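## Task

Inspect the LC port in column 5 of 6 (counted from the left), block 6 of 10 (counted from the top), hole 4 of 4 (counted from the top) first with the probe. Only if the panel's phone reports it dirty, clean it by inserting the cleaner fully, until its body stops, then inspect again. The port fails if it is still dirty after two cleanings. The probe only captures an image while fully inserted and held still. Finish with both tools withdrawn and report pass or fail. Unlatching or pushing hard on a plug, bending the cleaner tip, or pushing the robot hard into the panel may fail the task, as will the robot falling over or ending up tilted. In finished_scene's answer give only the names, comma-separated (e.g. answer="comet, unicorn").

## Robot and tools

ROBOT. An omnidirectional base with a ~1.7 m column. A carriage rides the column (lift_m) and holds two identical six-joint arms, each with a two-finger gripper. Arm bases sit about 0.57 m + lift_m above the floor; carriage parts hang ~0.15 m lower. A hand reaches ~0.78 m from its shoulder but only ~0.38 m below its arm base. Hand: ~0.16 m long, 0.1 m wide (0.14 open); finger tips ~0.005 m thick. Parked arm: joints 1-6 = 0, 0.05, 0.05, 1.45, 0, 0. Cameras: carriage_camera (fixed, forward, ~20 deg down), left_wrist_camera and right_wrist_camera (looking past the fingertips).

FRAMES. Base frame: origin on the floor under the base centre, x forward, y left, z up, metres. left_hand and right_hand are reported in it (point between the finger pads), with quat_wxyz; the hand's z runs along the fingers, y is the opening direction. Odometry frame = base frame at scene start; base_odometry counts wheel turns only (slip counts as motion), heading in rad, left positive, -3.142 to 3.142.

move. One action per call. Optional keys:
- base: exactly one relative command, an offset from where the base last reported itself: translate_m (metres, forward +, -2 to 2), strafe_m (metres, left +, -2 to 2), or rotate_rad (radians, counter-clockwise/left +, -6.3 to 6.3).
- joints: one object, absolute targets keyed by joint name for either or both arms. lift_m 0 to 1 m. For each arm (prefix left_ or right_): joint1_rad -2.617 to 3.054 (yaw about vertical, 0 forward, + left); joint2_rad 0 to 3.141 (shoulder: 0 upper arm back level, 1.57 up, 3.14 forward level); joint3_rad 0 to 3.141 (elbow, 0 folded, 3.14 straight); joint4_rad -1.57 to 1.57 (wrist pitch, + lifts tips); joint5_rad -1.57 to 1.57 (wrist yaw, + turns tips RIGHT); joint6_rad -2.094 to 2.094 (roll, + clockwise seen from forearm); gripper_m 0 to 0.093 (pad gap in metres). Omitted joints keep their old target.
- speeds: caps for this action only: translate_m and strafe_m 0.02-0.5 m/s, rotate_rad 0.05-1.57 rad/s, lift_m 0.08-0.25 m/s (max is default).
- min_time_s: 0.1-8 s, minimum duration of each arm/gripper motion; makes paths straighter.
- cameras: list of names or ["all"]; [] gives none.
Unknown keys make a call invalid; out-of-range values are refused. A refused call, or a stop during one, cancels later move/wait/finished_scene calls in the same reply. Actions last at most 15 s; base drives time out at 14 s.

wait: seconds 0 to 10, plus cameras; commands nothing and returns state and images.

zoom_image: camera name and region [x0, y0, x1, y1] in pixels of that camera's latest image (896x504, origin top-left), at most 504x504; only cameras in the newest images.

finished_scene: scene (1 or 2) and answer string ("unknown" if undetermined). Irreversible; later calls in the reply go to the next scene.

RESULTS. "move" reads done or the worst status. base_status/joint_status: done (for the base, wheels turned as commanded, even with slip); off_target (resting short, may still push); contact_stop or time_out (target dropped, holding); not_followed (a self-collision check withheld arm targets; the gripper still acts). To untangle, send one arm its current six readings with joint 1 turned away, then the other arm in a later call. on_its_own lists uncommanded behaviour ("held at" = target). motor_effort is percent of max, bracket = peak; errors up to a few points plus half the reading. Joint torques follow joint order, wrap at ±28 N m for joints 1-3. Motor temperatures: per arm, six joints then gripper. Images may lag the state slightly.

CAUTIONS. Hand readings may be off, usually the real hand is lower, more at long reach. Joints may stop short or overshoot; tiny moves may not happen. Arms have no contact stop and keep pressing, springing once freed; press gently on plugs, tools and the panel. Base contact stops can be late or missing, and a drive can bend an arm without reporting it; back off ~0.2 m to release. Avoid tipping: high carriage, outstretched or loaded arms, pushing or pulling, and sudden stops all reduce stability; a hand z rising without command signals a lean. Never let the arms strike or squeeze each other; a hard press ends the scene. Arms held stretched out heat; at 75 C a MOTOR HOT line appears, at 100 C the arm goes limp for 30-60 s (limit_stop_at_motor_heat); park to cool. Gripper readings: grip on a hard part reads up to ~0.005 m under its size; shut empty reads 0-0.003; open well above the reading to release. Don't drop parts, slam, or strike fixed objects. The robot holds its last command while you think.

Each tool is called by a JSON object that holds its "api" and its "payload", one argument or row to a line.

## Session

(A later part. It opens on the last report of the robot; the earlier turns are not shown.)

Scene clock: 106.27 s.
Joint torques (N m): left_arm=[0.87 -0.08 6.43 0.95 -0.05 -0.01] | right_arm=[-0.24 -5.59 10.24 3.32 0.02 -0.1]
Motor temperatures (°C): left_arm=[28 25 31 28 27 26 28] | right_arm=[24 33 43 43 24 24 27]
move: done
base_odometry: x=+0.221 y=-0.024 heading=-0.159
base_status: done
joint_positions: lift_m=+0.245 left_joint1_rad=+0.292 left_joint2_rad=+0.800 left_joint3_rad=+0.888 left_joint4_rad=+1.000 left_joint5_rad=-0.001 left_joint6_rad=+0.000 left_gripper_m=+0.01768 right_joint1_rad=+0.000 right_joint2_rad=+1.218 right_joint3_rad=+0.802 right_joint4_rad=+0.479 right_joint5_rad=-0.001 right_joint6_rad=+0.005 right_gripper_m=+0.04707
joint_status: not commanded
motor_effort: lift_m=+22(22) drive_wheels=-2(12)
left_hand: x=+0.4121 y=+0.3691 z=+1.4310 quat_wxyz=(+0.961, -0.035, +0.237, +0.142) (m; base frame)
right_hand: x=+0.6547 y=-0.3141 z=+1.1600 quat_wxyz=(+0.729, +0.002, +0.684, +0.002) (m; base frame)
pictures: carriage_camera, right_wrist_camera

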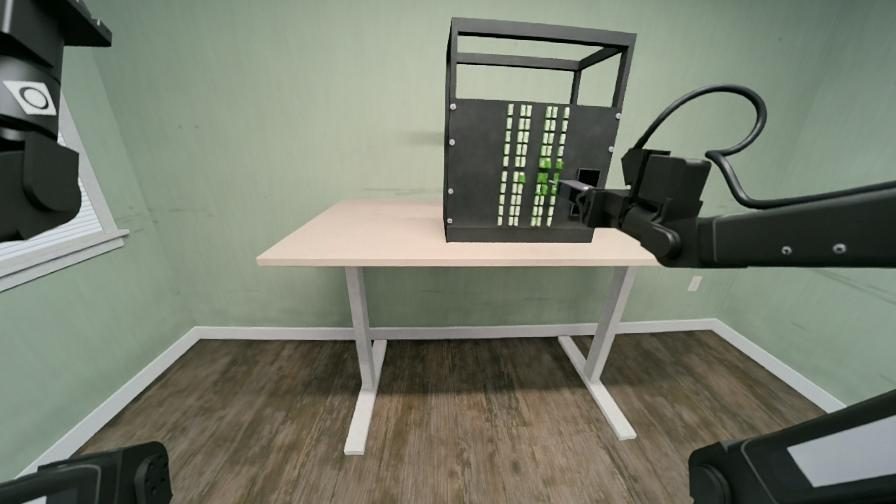

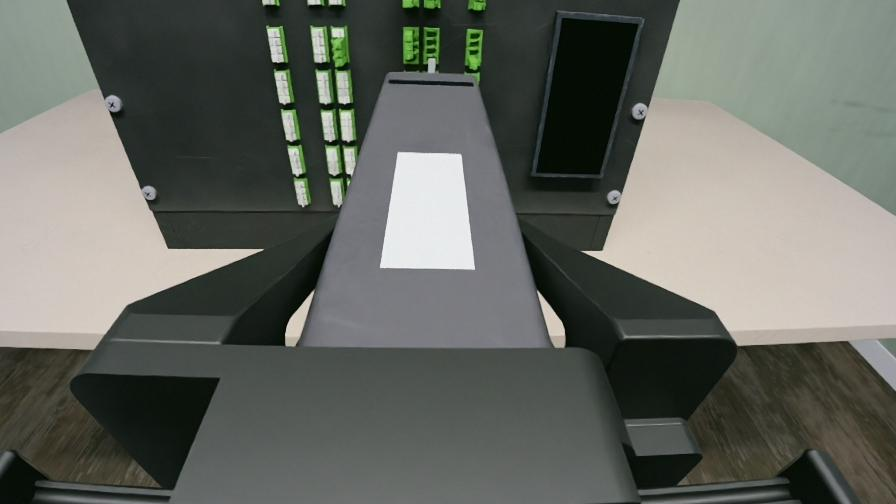

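{"api": "move", "payload": {
  "base": {"strafe_m": 0.0015},
  "cameras": []
}}

{"api": "move", "payload": {
  "base": {"translate_m": 0.008},
  "speeds": {"translate_m": 0.03},
  "cameras": ["carriage_camera", "right_wrist_camera"]
}}

{"api": "zoom_image", "payload": {
  "camera": "carriage_camera",
  "region": [530, 160, 580, 200]
}}

{"api": "zoom_image", "payload": {
  "camera": "right_wrist_camera",
  "region": [400, 10, 470, 70]
}}

Scene clock: 107.37 s.
Joint torques (N m): left_arm=[0.84 -0.08 6.48 0.95 -0.09 -0.01] | right_arm=[-0.29 -5.5 10.21 3.31 0.03 -0.1]
Motor temperatures (°C): left_arm=[28 25 31 28 27 26 28] | right_arm=[24 33 43 43 24 24 27]
move: done
base_odometry: x=+0.221 y=-0.022 heading=-0.159
base_status: done
joint_positions: lift_m=+0.245 left_joint1_rad=+0.292 left_joint2_rad=+0.800 left_joint3_rad=+0.888 left_joint4_rad=+1.000 left_joint5_rad=-0.001 left_joint6_rad=+0.000 left_gripper_m=+0.01768 right_joint1_rad=+0.000 right_joint2_rad=+1.218 right_joint3_rad=+0.802 right_joint4_rad=+0.479 right_joint5_rad=-0.001 right_joint6_rad=+0.005 right_gripper_m=+0.04707
joint_status: not commanded
motor_effort: lift_m=+22(22) drive_wheels=+5(5)
left_hand: x=+0.4121 y=+0.3692 z=+1.4310 quat_wxyz=(+0.961, -0.035, +0.237, +0.142) (m; base frame)
right_hand: x=+0.6547 y=-0.3140 z=+1.1600 quat_wxyz=(+0.729, +0.001, +0.684, +0.002) (m; base frame)
pictures: none
No camera images: "cameras" was empty.

Scene clock: 108.13 s.
Joint torques (N m): left_arm=[0.85 -0.09 6.53 0.96 -0.08 0.01] | right_arm=[-0.27 -5.53 10.07 3.32 0.01 -0.11]
Motor temperatures (°C): left_arm=[28 25 31 28 27 26 28] | right_arm=[24 33 43 43 24 24 27]
move: done
base_odometry: x=+0.229 y=-0.024 heading=-0.160
base_status: done
joint_positions: lift_m=+0.245 left_joint1_rad=+0.292 left_joint2_rad=+0.800 left_joint3_rad=+0.888 left_joint4_rad=+0.999 left_joint5_rad=-0.001 left_joint6_rad=+0.000 left_gripper_m=+0.01768 right_joint1_rad=+0.000 right_joint2_rad=+1.218 right_joint3_rad=+0.802 right_joint4_rad=+0.480 right_joint5_rad=+0.000 right_joint6_rad=+0.005 right_gripper_m=+0.04707
joint_status: not commanded
motor_effort: lift_m=+22(22) drive_wheels=-3(12)
left_hand: x=+0.4124 y=+0.3693 z=+1.4309 quat_wxyz=(+0.960, -0.035, +0.237, +0.142) (m; base frame)
right_hand: x=+0.6547 y=-0.3140 z=+1.1602 quat_wxyz=(+0.729, +0.002, +0.684, +0.002) (m; base frame)
pictures: carriage_camera, right_wrist_camera

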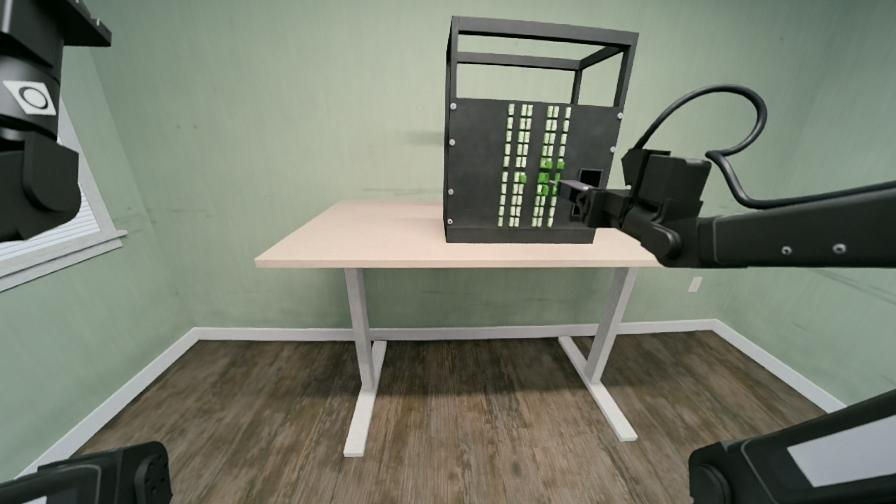

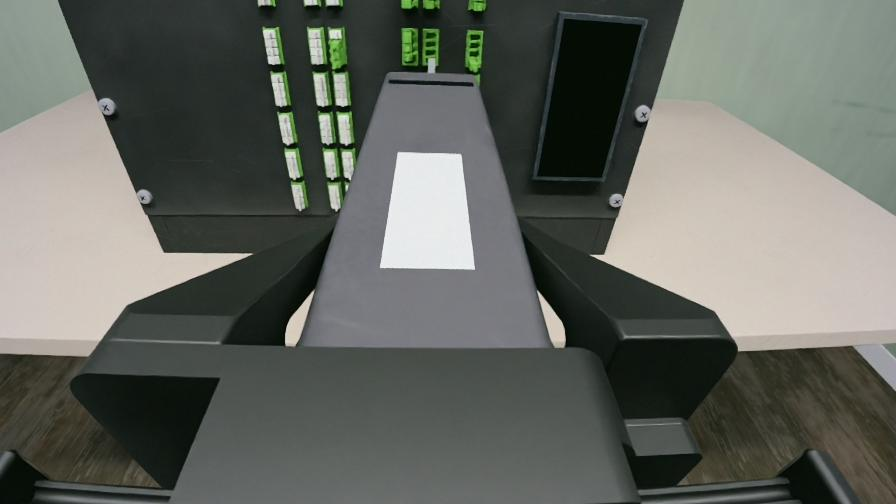

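Scaled by 10.080.

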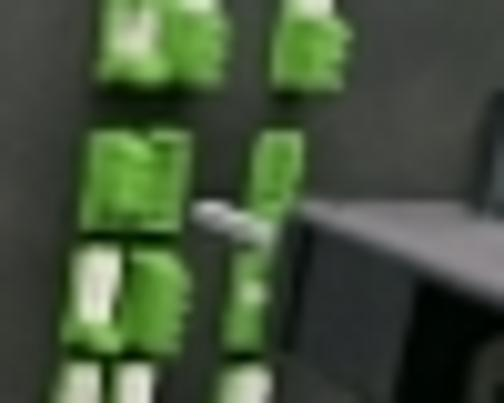

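Scaled by 7.200.

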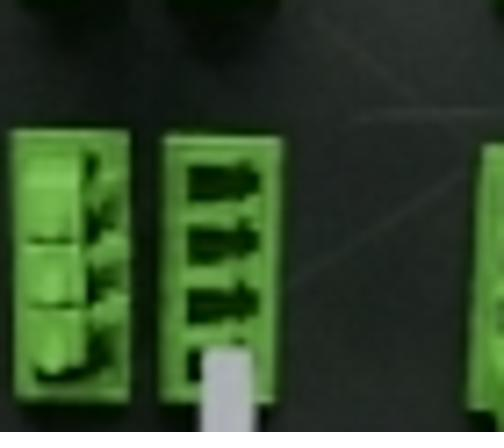

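{"api": "move", "payload": {
  "base": {"strafe_m": 0.003},
  "cameras": ["carriage_camera", "right_wrist_camera"]
}}

{"api": "zoom_image", "payload": {
  "camera": "right_wrist_camera",
  "region": [400, 10, 470, 70]
}}

Scene clock: 108.87 s.
Joint torques (N m): left_arm=[0.98 -0.06 6.68 0.95 -0.05 0.02] | right_arm=[-0.35 -5.68 10.18 3.29 -0.01 -0.1]
Motor temperatures (°C): left_arm=[28 25 31 28 27 26 28] | right_arm=[24 33 43 43 24 24 27]
move: done
base_odometry: x=+0.230 y=-0.021 heading=-0.160
base_status: done
joint_positions: lift_m=+0.245 left_joint1_rad=+0.292 left_joint2_rad=+0.800 left_joint3_rad=+0.888 left_joint4_rad=+0.999 left_joint5_rad=-0.001 left_joint6_rad=+0.000 left_gripper_m=+0.01768 right_joint1_rad=+0.000 right_joint2_rad=+1.218 right_joint3_rad=+0.802 right_joint4_rad=+0.480 right_joint5_rad=-0.002 right_joint6_rad=+0.005 right_gripper_m=+0.04707
joint_status: not commanded
motor_effort: lift_m=+22(22) drive_wheels=+6(8)
left_hand: x=+0.4124 y=+0.3692 z=+1.4309 quat_wxyz=(+0.960, -0.035, +0.237, +0.142) (m; base frame)
right_hand: x=+0.6547 y=-0.3138 z=+1.1602 quat_wxyz=(+0.729, +0.001, +0.684, +0.003) (m; base frame)
pictures: carriage_camera, right_wrist_camera

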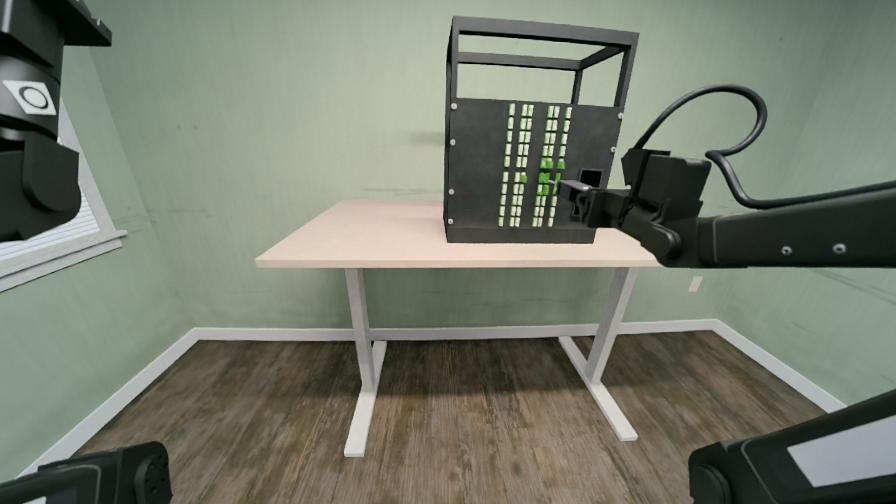

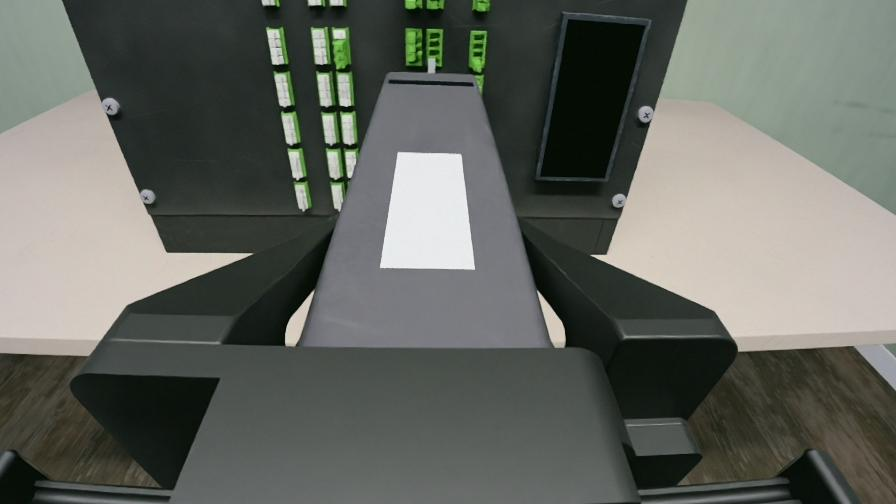

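Scaled by 7.200.

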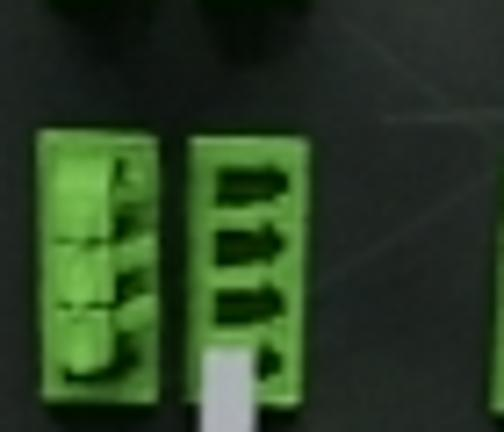

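{"api": "move", "payload": {
  "base": {"translate_m": 0.008},
  "speeds": {"translate_m": 0.03},
  "cameras": ["carriage_camera", "right_wrist_camera"]
}}

{"api": "zoom_image", "payload": {
  "camera": "right_wrist_camera",
  "region": [400, 10, 470, 70]
}}

{"api": "zoom_image", "payload": {
  "camera": "carriage_camera",
  "region": [530, 160, 580, 200]
}}

Scene clock: 110.10 s.
Joint torques (N m): left_arm=[0.66 -0.14 6.41 0.9 -0.1 -0.02] | right_arm=[-0.27 -5.56 10.24 3.24 0.01 -0.1]
Motor temperatures (°C): left_arm=[28 25 31 28 27 26 28] | right_arm=[24 33 44 44 24 24 27]
move: done
base_odometry: x=+0.238 y=-0.022 heading=-0.160
base_status: done
joint_positions: lift_m=+0.245 left_joint1_rad=+0.292 left_joint2_rad=+0.800 left_joint3_rad=+0.888 left_joint4_rad=+0.998 left_joint5_rad=-0.001 left_joint6_rad=+0.000 left_gripper_m=+0.01768 right_joint1_rad=+0.000 right_joint2_rad=+1.218 right_joint3_rad=+0.802 right_joint4_rad=+0.480 right_joint5_rad=+0.000 right_joint6_rad=+0.005 right_gripper_m=+0.04707
joint_status: not commanded
motor_effort: lift_m=+22(22) drive_wheels=+0(11)
left_hand: x=+0.4125 y=+0.3692 z=+1.4308 quat_wxyz=(+0.960, -0.035, +0.237, +0.142) (m; base frame)
right_hand: x=+0.6547 y=-0.3140 z=+1.1603 quat_wxyz=(+0.729, +0.002, +0.684, +0.002) (m; base frame)
pictures: carriage_camera, right_wrist_camera

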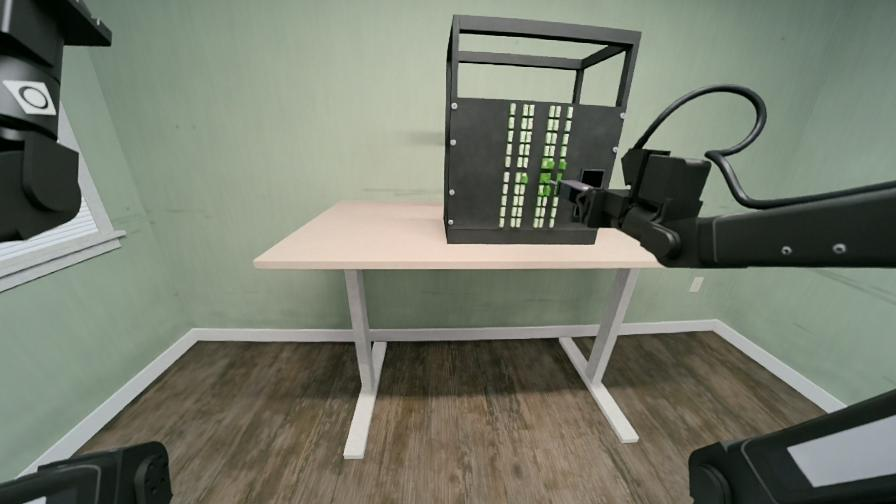

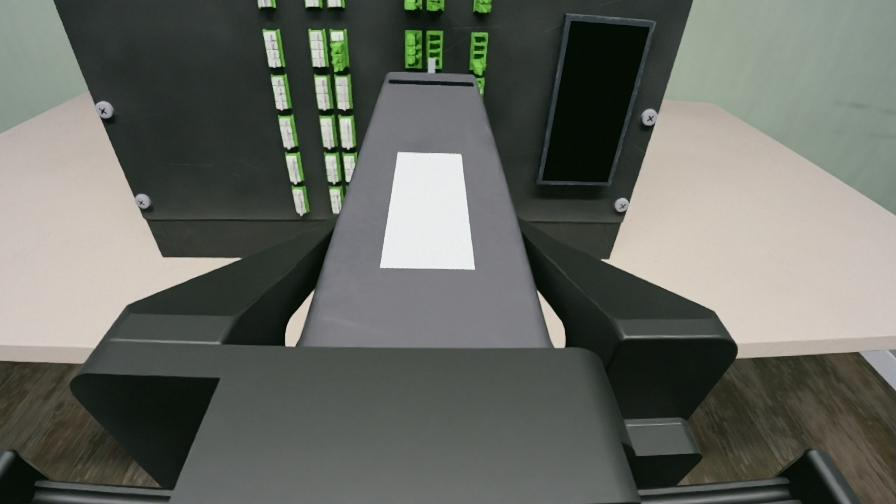

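Scaled by 7.200.

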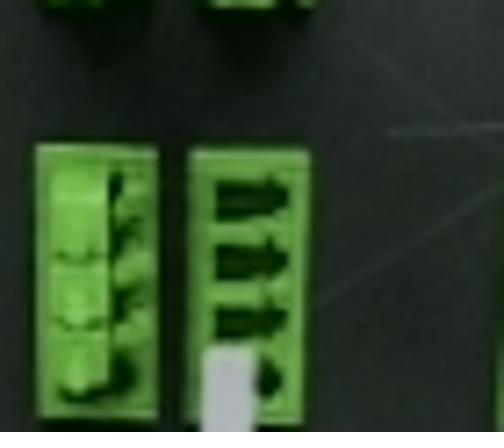

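Scaled by 10.080.

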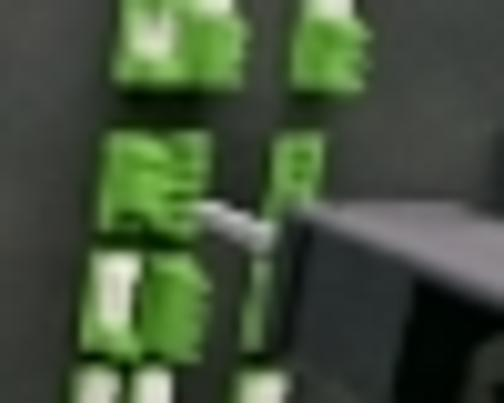

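{"api": "move", "payload": {
  "joints": {"lift_m": 0.24},
  "cameras": ["carriage_camera", "right_wrist_camera"]
}}

{"api": "zoom_image", "payload": {
  "camera": "right_wrist_camera",
  "region": [400, 10, 470, 70]
}}

{"api": "zoom_image", "payload": {
  "camera": "carriage_camera",
  "region": [530, 160, 580, 200]
}}

Scene clock: 110.80 s.
Joint torques (N m): left_arm=[0.79 -0.08 6.6 0.9 -0.09 0.01] | right_arm=[-0.25 -5.63 10.17 3.31 0 -0.11]
Motor temperatures (°C): left_arm=[28 25 31 28 27 26 28] | right_arm=[24 33 44 44 24 24 27]
move: done
base_odometry: x=+0.238 y=-0.022 heading=-0.160
base_status: not commanded
joint_positions: lift_m=+0.240 left_joint1_rad=+0.292 left_joint2_rad=+0.800 left_joint3_rad=+0.888 left_joint4_rad=+0.999 left_joint5_rad=-0.001 left_joint6_rad=+0.000 left_gripper_m=+0.01768 right_joint1_rad=+0.000 right_joint2_rad=+1.218 right_joint3_rad=+0.802 right_joint4_rad=+0.478 right_joint5_rad=+0.000 right_joint6_rad=+0.005 right_gripper_m=+0.04707
joint_status: all done
motor_effort: lift_m=+22(23) drive_wheels=+0(1)
left_hand: x=+0.4124 y=+0.3692 z=+1.4259 quat_wxyz=(+0.960, -0.035, +0.237, +0.142) (m; base frame)
right_hand: x=+0.6548 y=-0.3140 z=+1.1547 quat_wxyz=(+0.729, +0.002, +0.685, +0.002) (m; base frame)
pictures: carriage_camera, right_wrist_camera

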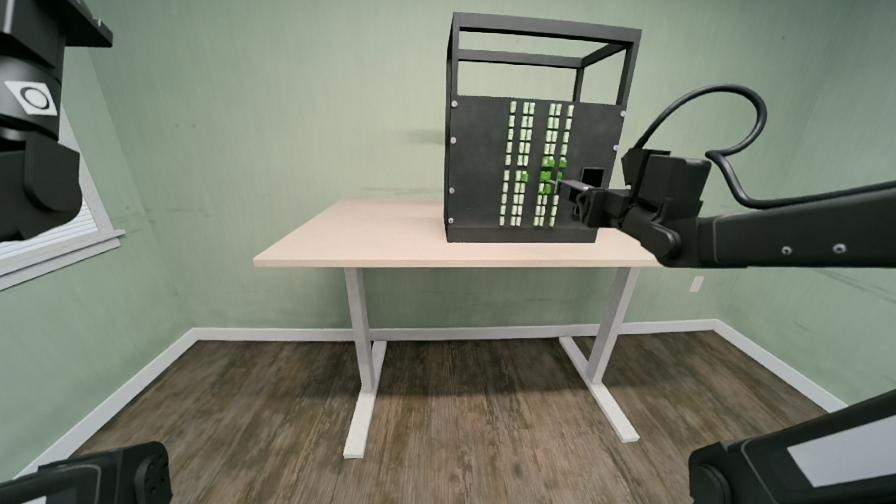

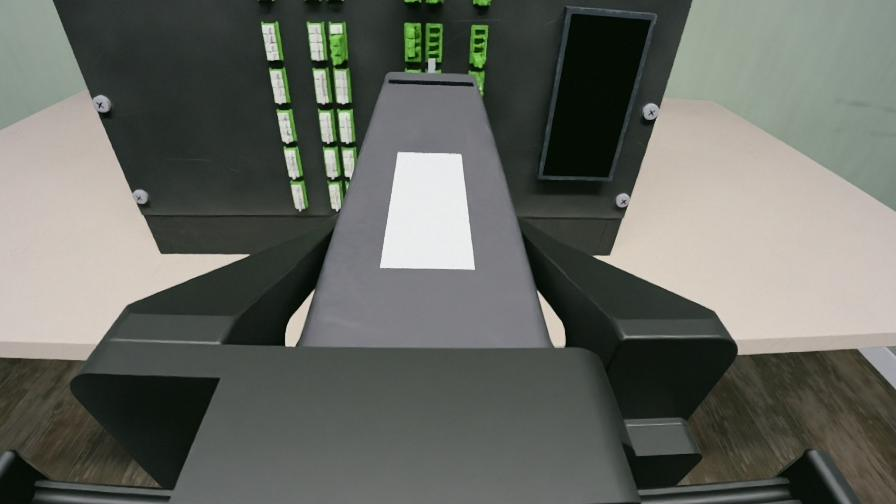

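Scaled by 7.200.

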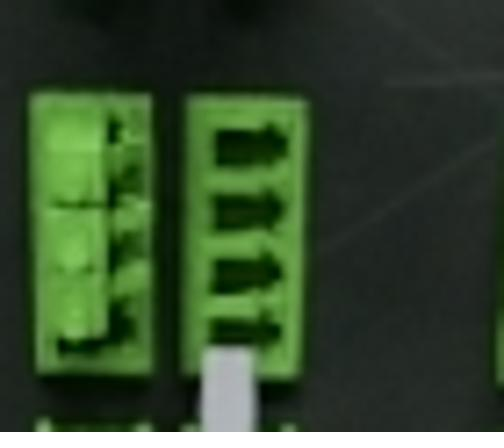

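Scaled by 10.080.

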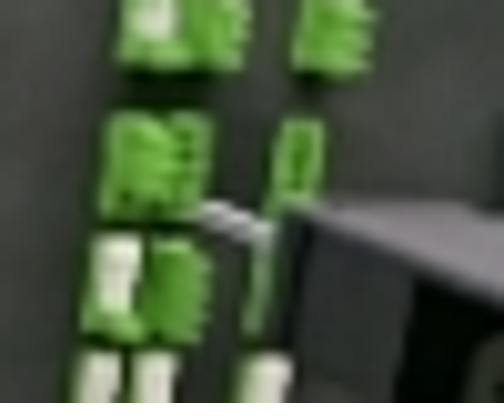

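{"api": "move", "payload": {
  "base": {"translate_m": 0.008},
  "speeds": {"translate_m": 0.03},
  "cameras": ["carriage_camera", "right_wrist_camera"]
}}

{"api": "zoom_image", "payload": {
  "camera": "right_wrist_camera",
  "region": [400, 10, 470, 70]
}}

{"api": "zoom_image", "payload": {
  "camera": "carriage_camera",
  "region": [530, 160, 580, 200]
}}

Scene clock: 111.77 s.
Joint torques (N m): left_arm=[0.69 -0.14 6.63 0.87 -0.1 0.03] | right_arm=[-0.35 -5.53 10.14 3.28 0 -0.1]
Motor temperatures (°C): left_arm=[28 25 31 28 27 26 28] | right_arm=[24 33 44 44 24 24 27]
move: done
base_odometry: x=+0.246 y=-0.023 heading=-0.160
base_status: done
joint_positions: lift_m=+0.240 left_joint1_rad=+0.292 left_joint2_rad=+0.800 left_joint3_rad=+0.888 left_joint4_rad=+0.999 left_joint5_rad=-0.001 left_joint6_rad=+0.000 left_gripper_m=+0.01768 right_joint1_rad=+0.000 right_joint2_rad=+1.218 right_joint3_rad=+0.802 right_joint4_rad=+0.481 right_joint5_rad=+0.000 right_joint6_rad=+0.005 right_gripper_m=+0.04707
joint_status: not commanded
motor_effort: lift_m=+22(22) drive_wheels=-5(9)
left_hand: x=+0.4123 y=+0.3692 z=+1.4259 quat_wxyz=(+0.960, -0.035, +0.237, +0.142) (m; base frame)
right_hand: x=+0.6548 y=-0.3140 z=+1.1552 quat_wxyz=(+0.729, +0.002, +0.684, +0.002) (m; base frame)
pictures: carriage_camera, right_wrist_camera

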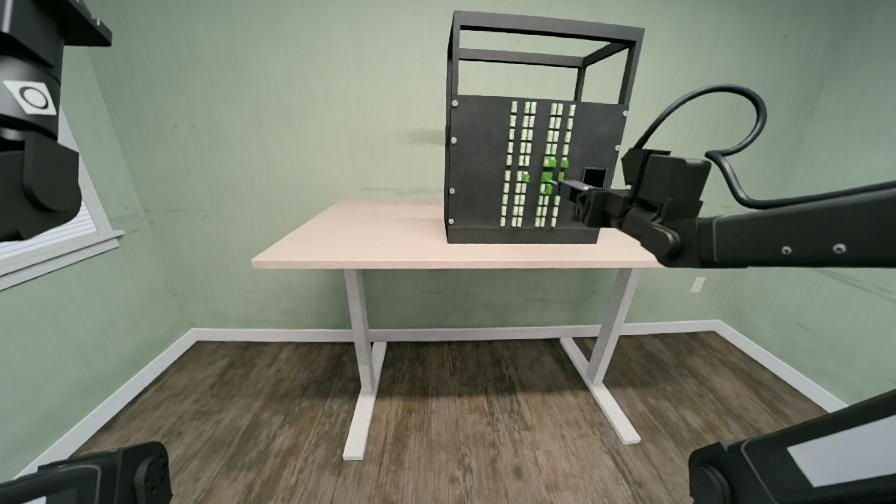

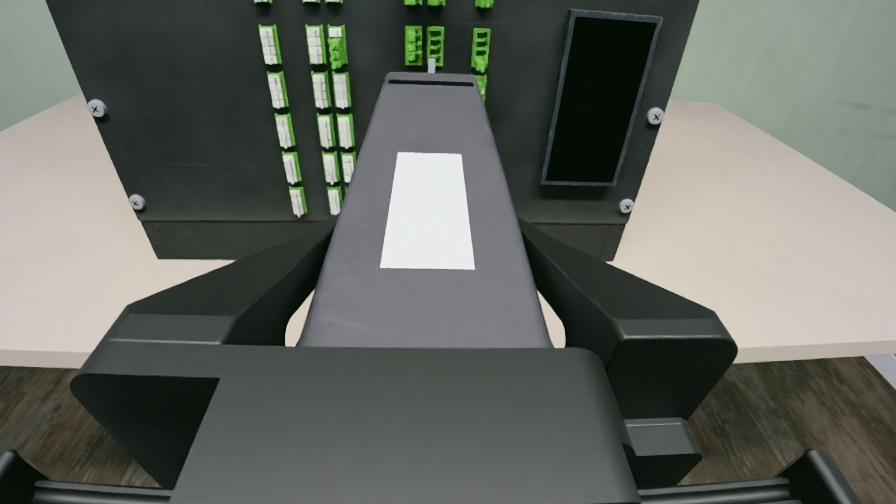

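Scaled by 7.200.

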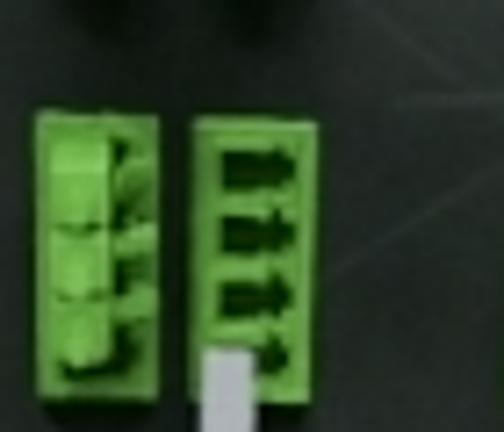

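Scaled by 10.080.

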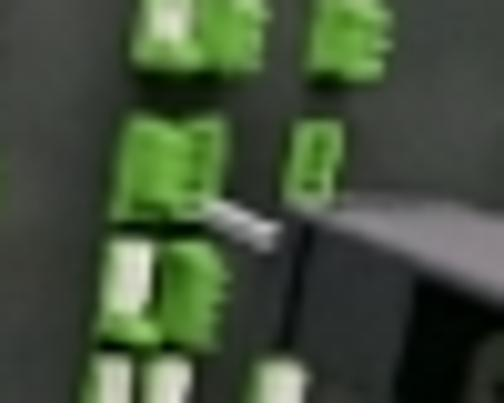

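{"api": "move", "payload": {
  "base": {"strafe_m": -0.0015},
  "cameras": ["carriage_camera", "right_wrist_camera"]
}}

{"api": "zoom_image", "payload": {
  "camera": "right_wrist_camera",
  "region": [400, 10, 470, 70]
}}

Scene clock: 112.53 s.
Joint torques (N m): left_arm=[0.91 -0.16 6.56 0.86 -0.08 0] | right_arm=[-0.17 -5.6 10.22 3.28 0.01 -0.11]
Motor temperatures (°C): left_arm=[28 25 31 28 27 26 28] | right_arm=[24 33 44 44 24 24 27]
move: done
base_odometry: x=+0.245 y=-0.024 heading=-0.159
base_status: done
joint_positions: lift_m=+0.240 left_joint1_rad=+0.292 left_joint2_rad=+0.800 left_joint3_rad=+0.888 left_joint4_rad=+0.999 left_joint5_rad=-0.001 left_joint6_rad=+0.000 left_gripper_m=+0.01768 right_joint1_rad=+0.000 right_joint2_rad=+1.218 right_joint3_rad=+0.802 right_joint4_rad=+0.481 right_joint5_rad=-0.001 right_joint6_rad=+0.005 right_gripper_m=+0.04707
joint_status: not commanded
motor_effort: lift_m=+22(22) drive_wheels=-5(7)
left_hand: x=+0.4123 y=+0.3692 z=+1.4259 quat_wxyz=(+0.960, -0.035, +0.237, +0.142) (m; base frame)
right_hand: x=+0.6548 y=-0.3142 z=+1.1553 quat_wxyz=(+0.730, +0.002, +0.684, +0.002) (m; base frame)
pictures: carriage_camera, right_wrist_camera

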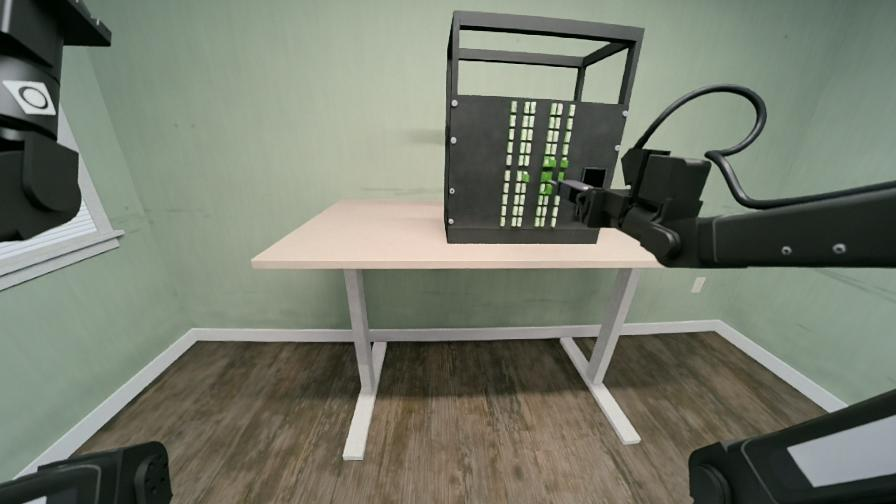

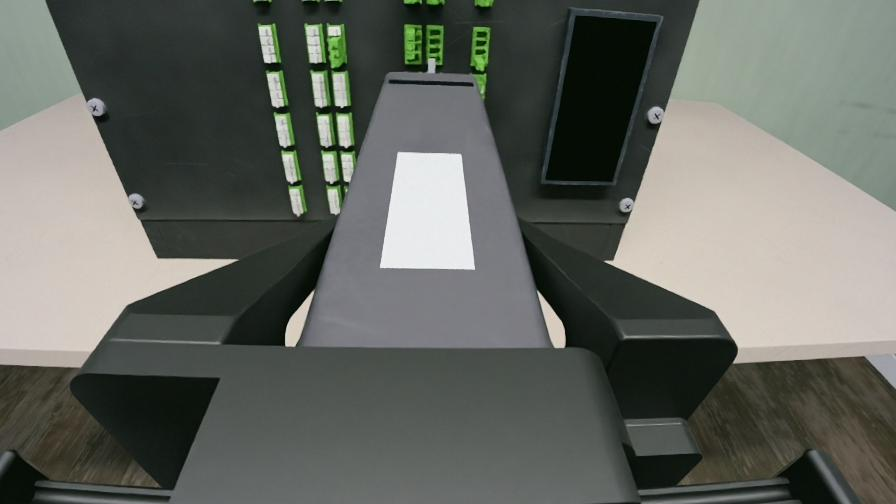

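Scaled by 7.200.

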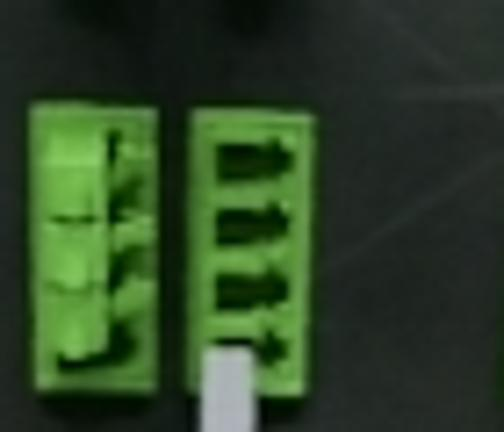

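{"api": "move", "payload": {
  "base": {"strafe_m": -0.0015},
  "cameras": ["right_wrist_camera"]
}}

{"api": "zoom_image", "payload": {
  "camera": "right_wrist_camera",
  "region": [400, 10, 470, 70]
}}

{"api": "move", "payload": {
  "base": {"translate_m": 0.005},
  "speeds": {"translate_m": 0.03},
  "cameras": ["carriage_camera", "right_wrist_camera"]
}}

{"api": "zoom_image", "payload": {
  "camera": "right_wrist_camera",
  "region": [400, 10, 470, 70]
}}

{"api": "zoom_image", "payload": {
  "camera": "carriage_camera",
  "region": [530, 160, 580, 200]
}}

Scene clock: 113.33 s.
Joint torques (N m): left_arm=[0.84 -0.23 6.58 0.92 -0.07 0.03] | right_arm=[-0.13 -5.6 10.14 3.27 0.01 -0.1]
Motor temperatures (°C): left_arm=[28 25 31 28 27 26 28] | right_arm=[24 33 44 44 24 24 27]
move: done
base_odometry: x=+0.245 y=-0.025 heading=-0.158
base_status: done
joint_positions: lift_m=+0.240 left_joint1_rad=+0.292 left_joint2_rad=+0.800 left_joint3_rad=+0.888 left_joint4_rad=+0.999 left_joint5_rad=+0.000 left_joint6_rad=+0.000 left_gripper_m=+0.01768 right_joint1_rad=+0.000 right_joint2_rad=+1.218 right_joint3_rad=+0.802 right_joint4_rad=+0.481 right_joint5_rad=+0.000 right_joint6_rad=+0.005 right_gripper_m=+0.04707
joint_status: not commanded
motor_effort: lift_m=+22(22) drive_wheels=-4(5)
left_hand: x=+0.4124 y=+0.3691 z=+1.4259 quat_wxyz=(+0.960, -0.035, +0.237, +0.141) (m; base frame)
right_hand: x=+0.6548 y=-0.3143 z=+1.1553 quat_wxyz=(+0.730, +0.002, +0.684, +0.002) (m; base frame)
pictures: right_wrist_camera

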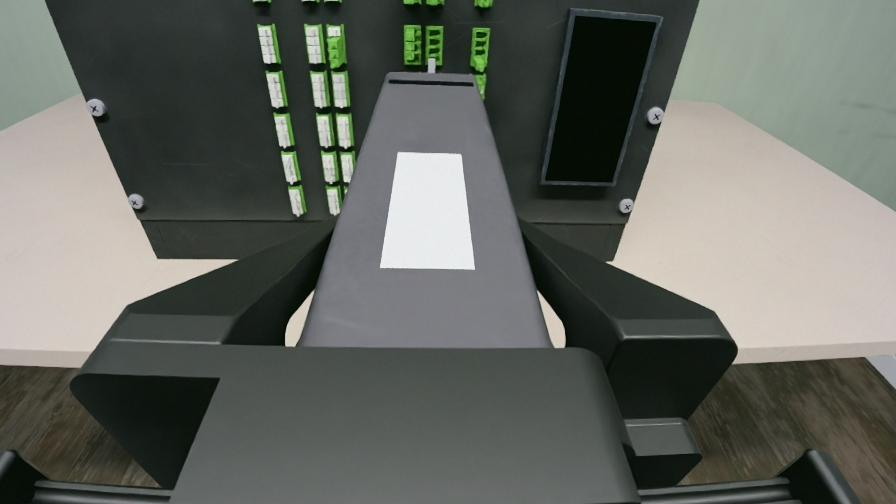

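Scaled by 7.200.

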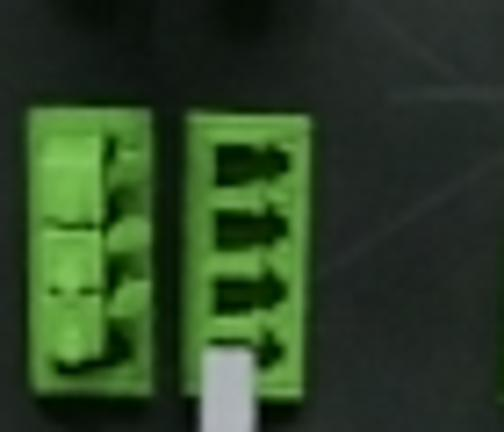

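Scene clock: 114.00 s.
Joint torques (N m): left_arm=[0.64 -0.13 6.53 0.97 -0.07 0.03] | right_arm=[-0.2 -5.53 10.21 3.28 0.02 -0.11]
Motor temperatures (°C): left_arm=[28 25 31 28 27 26 28] | right_arm=[24 33 44 44 24 24 27]
move: done
base_odometry: x=+0.250 y=-0.026 heading=-0.158
base_status: done
joint_positions: lift_m=+0.240 left_joint1_rad=+0.292 left_joint2_rad=+0.801 left_joint3_rad=+0.888 left_joint4_rad=+0.999 left_joint5_rad=+0.000 left_joint6_rad=+0.000 left_gripper_m=+0.01768 right_joint1_rad=+0.000 right_joint2_rad=+1.218 right_joint3_rad=+0.802 right_joint4_rad=+0.481 right_joint5_rad=+0.000 right_joint6_rad=+0.005 right_gripper_m=+0.04707
joint_status: not commanded
motor_effort: lift_m=+22(22) drive_wheels=-4(14)
left_hand: x=+0.4126 y=+0.3692 z=+1.4258 quat_wxyz=(+0.960, -0.035, +0.237, +0.141) (m; base frame)
right_hand: x=+0.6548 y=-0.3143 z=+1.1553 quat_wxyz=(+0.730, +0.002, +0.684, +0.002) (m; base frame)
pictures: carriage_camera, right_wrist_camera

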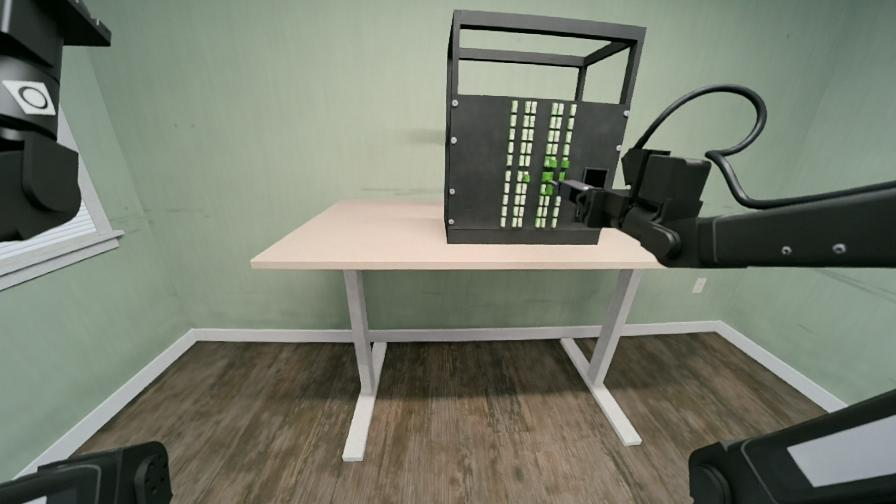

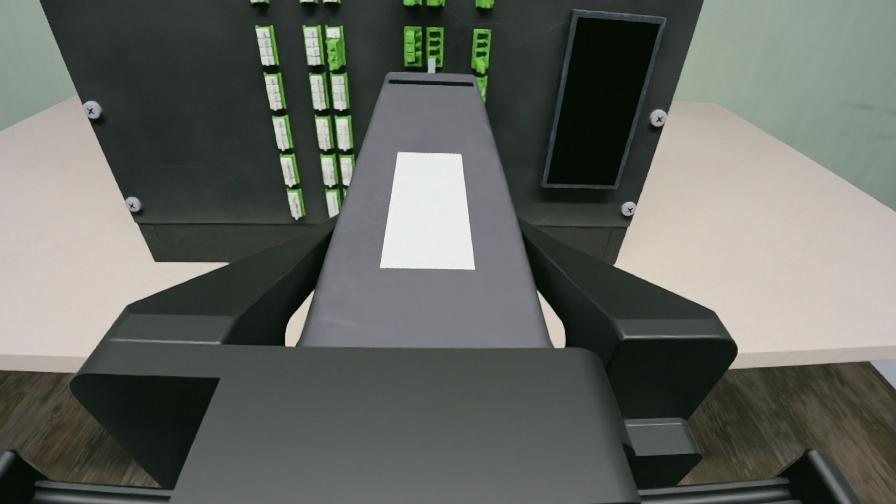

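Scaled by 7.200.

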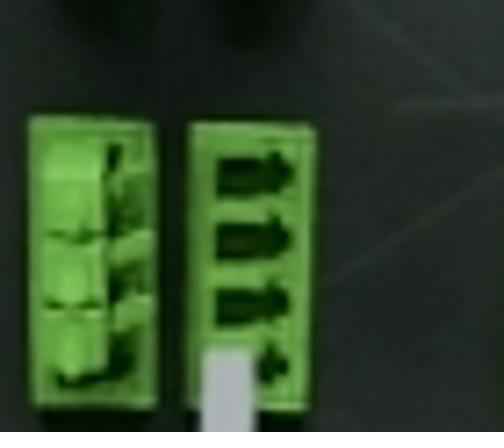

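Scaled by 10.080.

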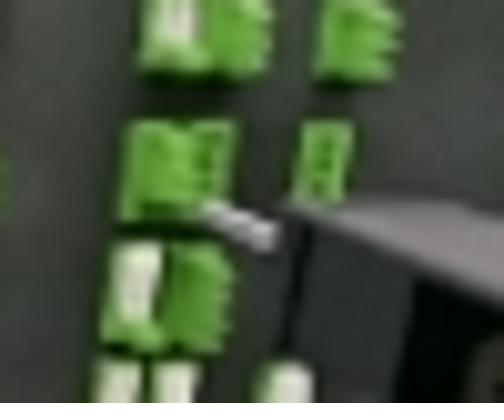

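{"api": "move", "payload": {
  "base": {"strafe_m": -0.002},
  "cameras": ["right_wrist_camera"]
}}

{"api": "zoom_image", "payload": {
  "camera": "right_wrist_camera",
  "region": [410, 30, 460, 70]
}}

Scene clock: 114.77 s.
Joint torques (N m): left_arm=[0.69 -0.12 6.72 0.95 -0.11 0] | right_arm=[-0.17 -5.57 10.14 3.27 0.01 -0.1]
Motor temperatures (°C): left_arm=[28 25 31 28 27 26 28] | right_arm=[24 33 44 44 24 24 27]
move: done
base_odometry: x=+0.250 y=-0.028 heading=-0.157
base_status: done
joint_positions: lift_m=+0.240 left_joint1_rad=+0.292 left_joint2_rad=+0.801 left_joint3_rad=+0.888 left_joint4_rad=+0.999 left_joint5_rad=+0.000 left_joint6_rad=+0.000 left_gripper_m=+0.01768 right_joint1_rad=+0.000 right_joint2_rad=+1.218 right_joint3_rad=+0.802 right_joint4_rad=+0.481 right_joint5_rad=+0.000 right_joint6_rad=+0.005 right_gripper_m=+0.04707
joint_status: not commanded
motor_effort: lift_m=+22(22) drive_wheels=+5(7)
left_hand: x=+0.4126 y=+0.3692 z=+1.4258 quat_wxyz=(+0.960, -0.035, +0.237, +0.141) (m; base frame)
right_hand: x=+0.6548 y=-0.3144 z=+1.1553 quat_wxyz=(+0.730, +0.002, +0.684, +0.002) (m; base frame)
pictures: right_wrist_camera

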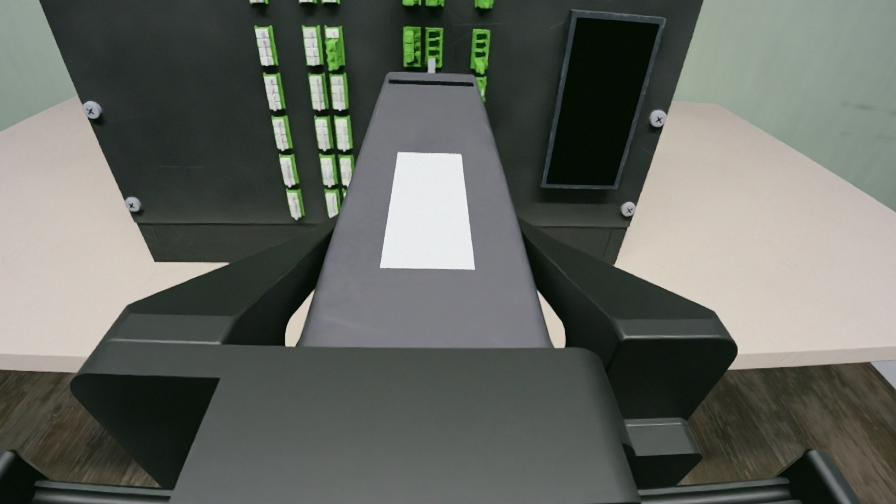

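Scaled by 10.080.

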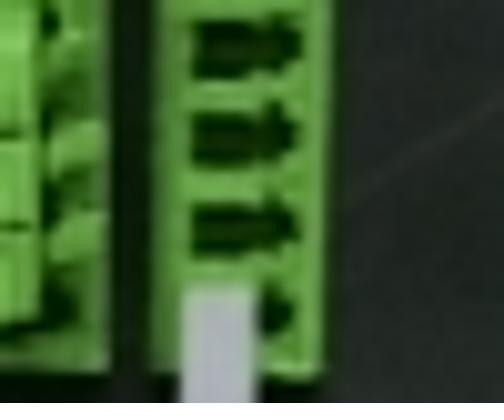

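{"api": "move", "payload": {
  "joints": {"lift_m": 0.239},
  "cameras": ["right_wrist_camera"]
}}

{"api": "zoom_image", "payload": {
  "camera": "right_wrist_camera",
  "region": [410, 30, 460, 70]
}}

{"api": "move", "payload": {
  "base": {"translate_m": 0.003},
  "speeds": {"translate_m": 0.03},
  "cameras": ["carriage_camera", "right_wrist_camera"]
}}

{"api": "zoom_image", "payload": {
  "camera": "right_wrist_camera",
  "region": [410, 30, 460, 70]
}}

{"api": "zoom_image", "payload": {
  "camera": "carriage_camera",
  "region": [530, 160, 580, 200]
}}

Scene clock: 115.43 s.
Joint torques (N m): left_arm=[0.85 -0.09 6.42 0.86 -0.06 0.05] | right_arm=[-0.23 -5.61 10.18 3.27 0.01 -0.1]
Motor temperatures (°C): left_arm=[28 25 31 28 27 26 28] | right_arm=[24 33 45 44 24 24 27]
move: done
base_odometry: x=+0.250 y=-0.028 heading=-0.157
base_status: not commanded
joint_positions: lift_m=+0.239 left_joint1_rad=+0.292 left_joint2_rad=+0.801 left_joint3_rad=+0.888 left_joint4_rad=+0.998 left_joint5_rad=+0.000 left_joint6_rad=+0.000 left_gripper_m=+0.01768 right_joint1_rad=+0.000 right_joint2_rad=+1.218 right_joint3_rad=+0.802 right_joint4_rad=+0.482 right_joint5_rad=+0.000 right_joint6_rad=+0.005 right_gripper_m=+0.04707
joint_status: all done
motor_effort: lift_m=+21(22) drive_wheels=+4(5)
left_hand: x=+0.4127 y=+0.3692 z=+1.4248 quat_wxyz=(+0.960, -0.035, +0.238, +0.141) (m; base frame)
right_hand: x=+0.6548 y=-0.3144 z=+1.1546 quat_wxyz=(+0.730, +0.002, +0.684, +0.002) (m; base frame)
pictures: right_wrist_camera

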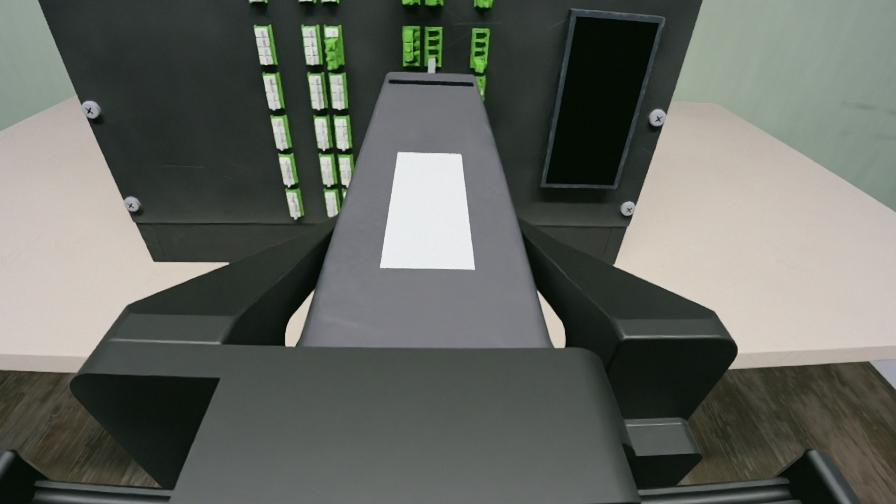

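Scaled by 10.080.

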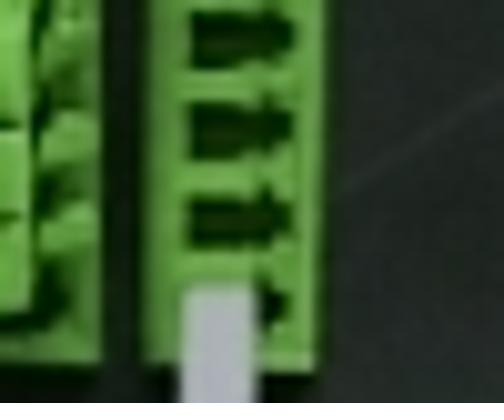

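Scene clock: 116.00 s.
Joint torques (N m): left_arm=[0.75 -0.32 6.68 0.96 -0.08 -0.04] | right_arm=[-0.12 -5.34 10.21 3.26 -0.01 -0.1]
Motor temperatures (°C): left_arm=[28 25 31 28 27 26 28] | right_arm=[24 33 45 44 24 24 27]
move: done
base_odometry: x=+0.253 y=-0.028 heading=-0.157
base_status: done
joint_positions: lift_m=+0.239 left_joint1_rad=+0.292 left_joint2_rad=+0.803 left_joint3_rad=+0.888 left_joint4_rad=+0.997 left_joint5_rad=+0.000 left_joint6_rad=+0.000 left_gripper_m=+0.01768 right_joint1_rad=+0.000 right_joint2_rad=+1.216 right_joint3_rad=+0.802 right_joint4_rad=+0.482 right_joint5_rad=+0.001 right_joint6_rad=+0.005 right_gripper_m=+0.04707
joint_status: not commanded
motor_effort: lift_m=+21(22) drive_wheels=+4(12)
left_hand: x=+0.4138 y=+0.3695 z=+1.4244 quat_wxyz=(+0.960, -0.035, +0.239, +0.141) (m; base frame)
right_hand: x=+0.6542 y=-0.3145 z=+1.1558 quat_wxyz=(+0.731, +0.002, +0.682, +0.002) (m; base frame)
pictures: carriage_camera, right_wrist_camera

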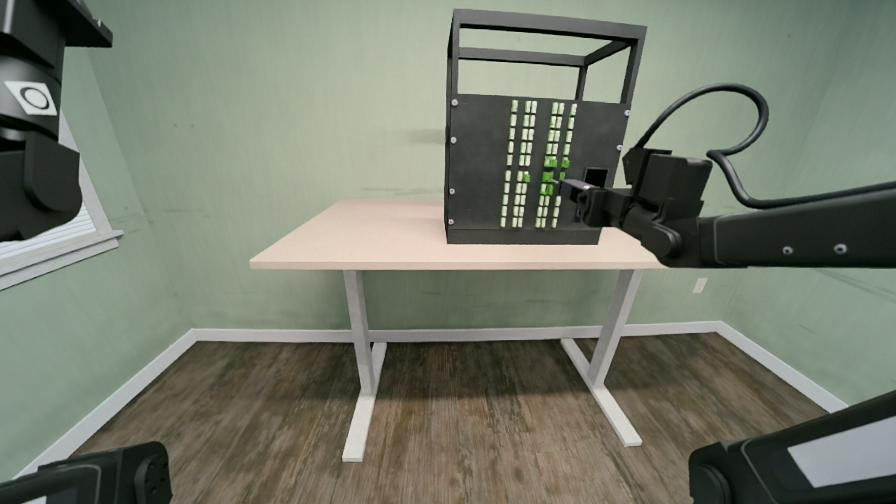

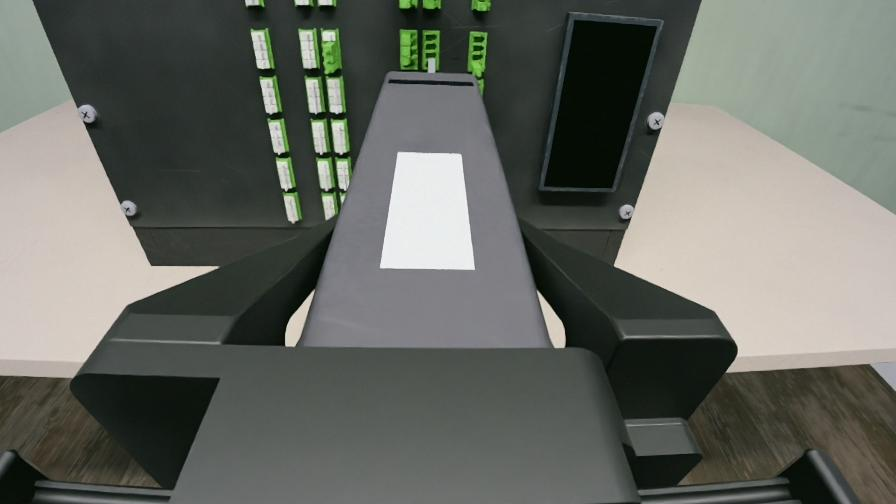

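Scaled by 10.080.

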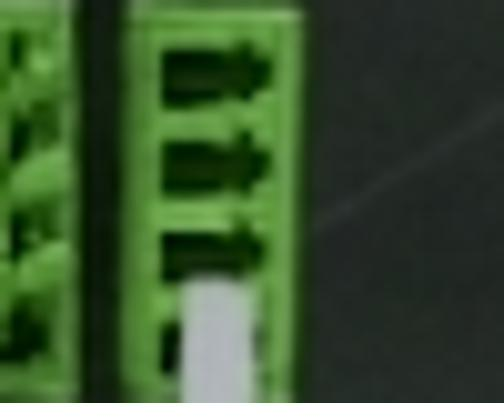

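Scaled by 10.080.

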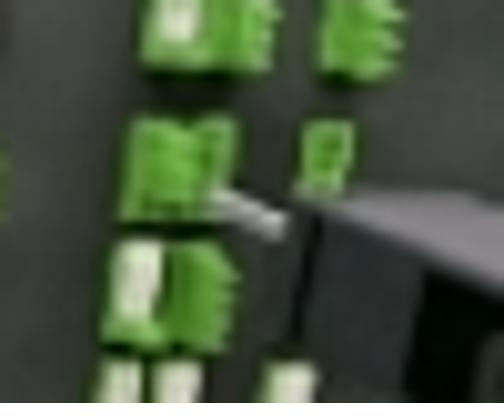

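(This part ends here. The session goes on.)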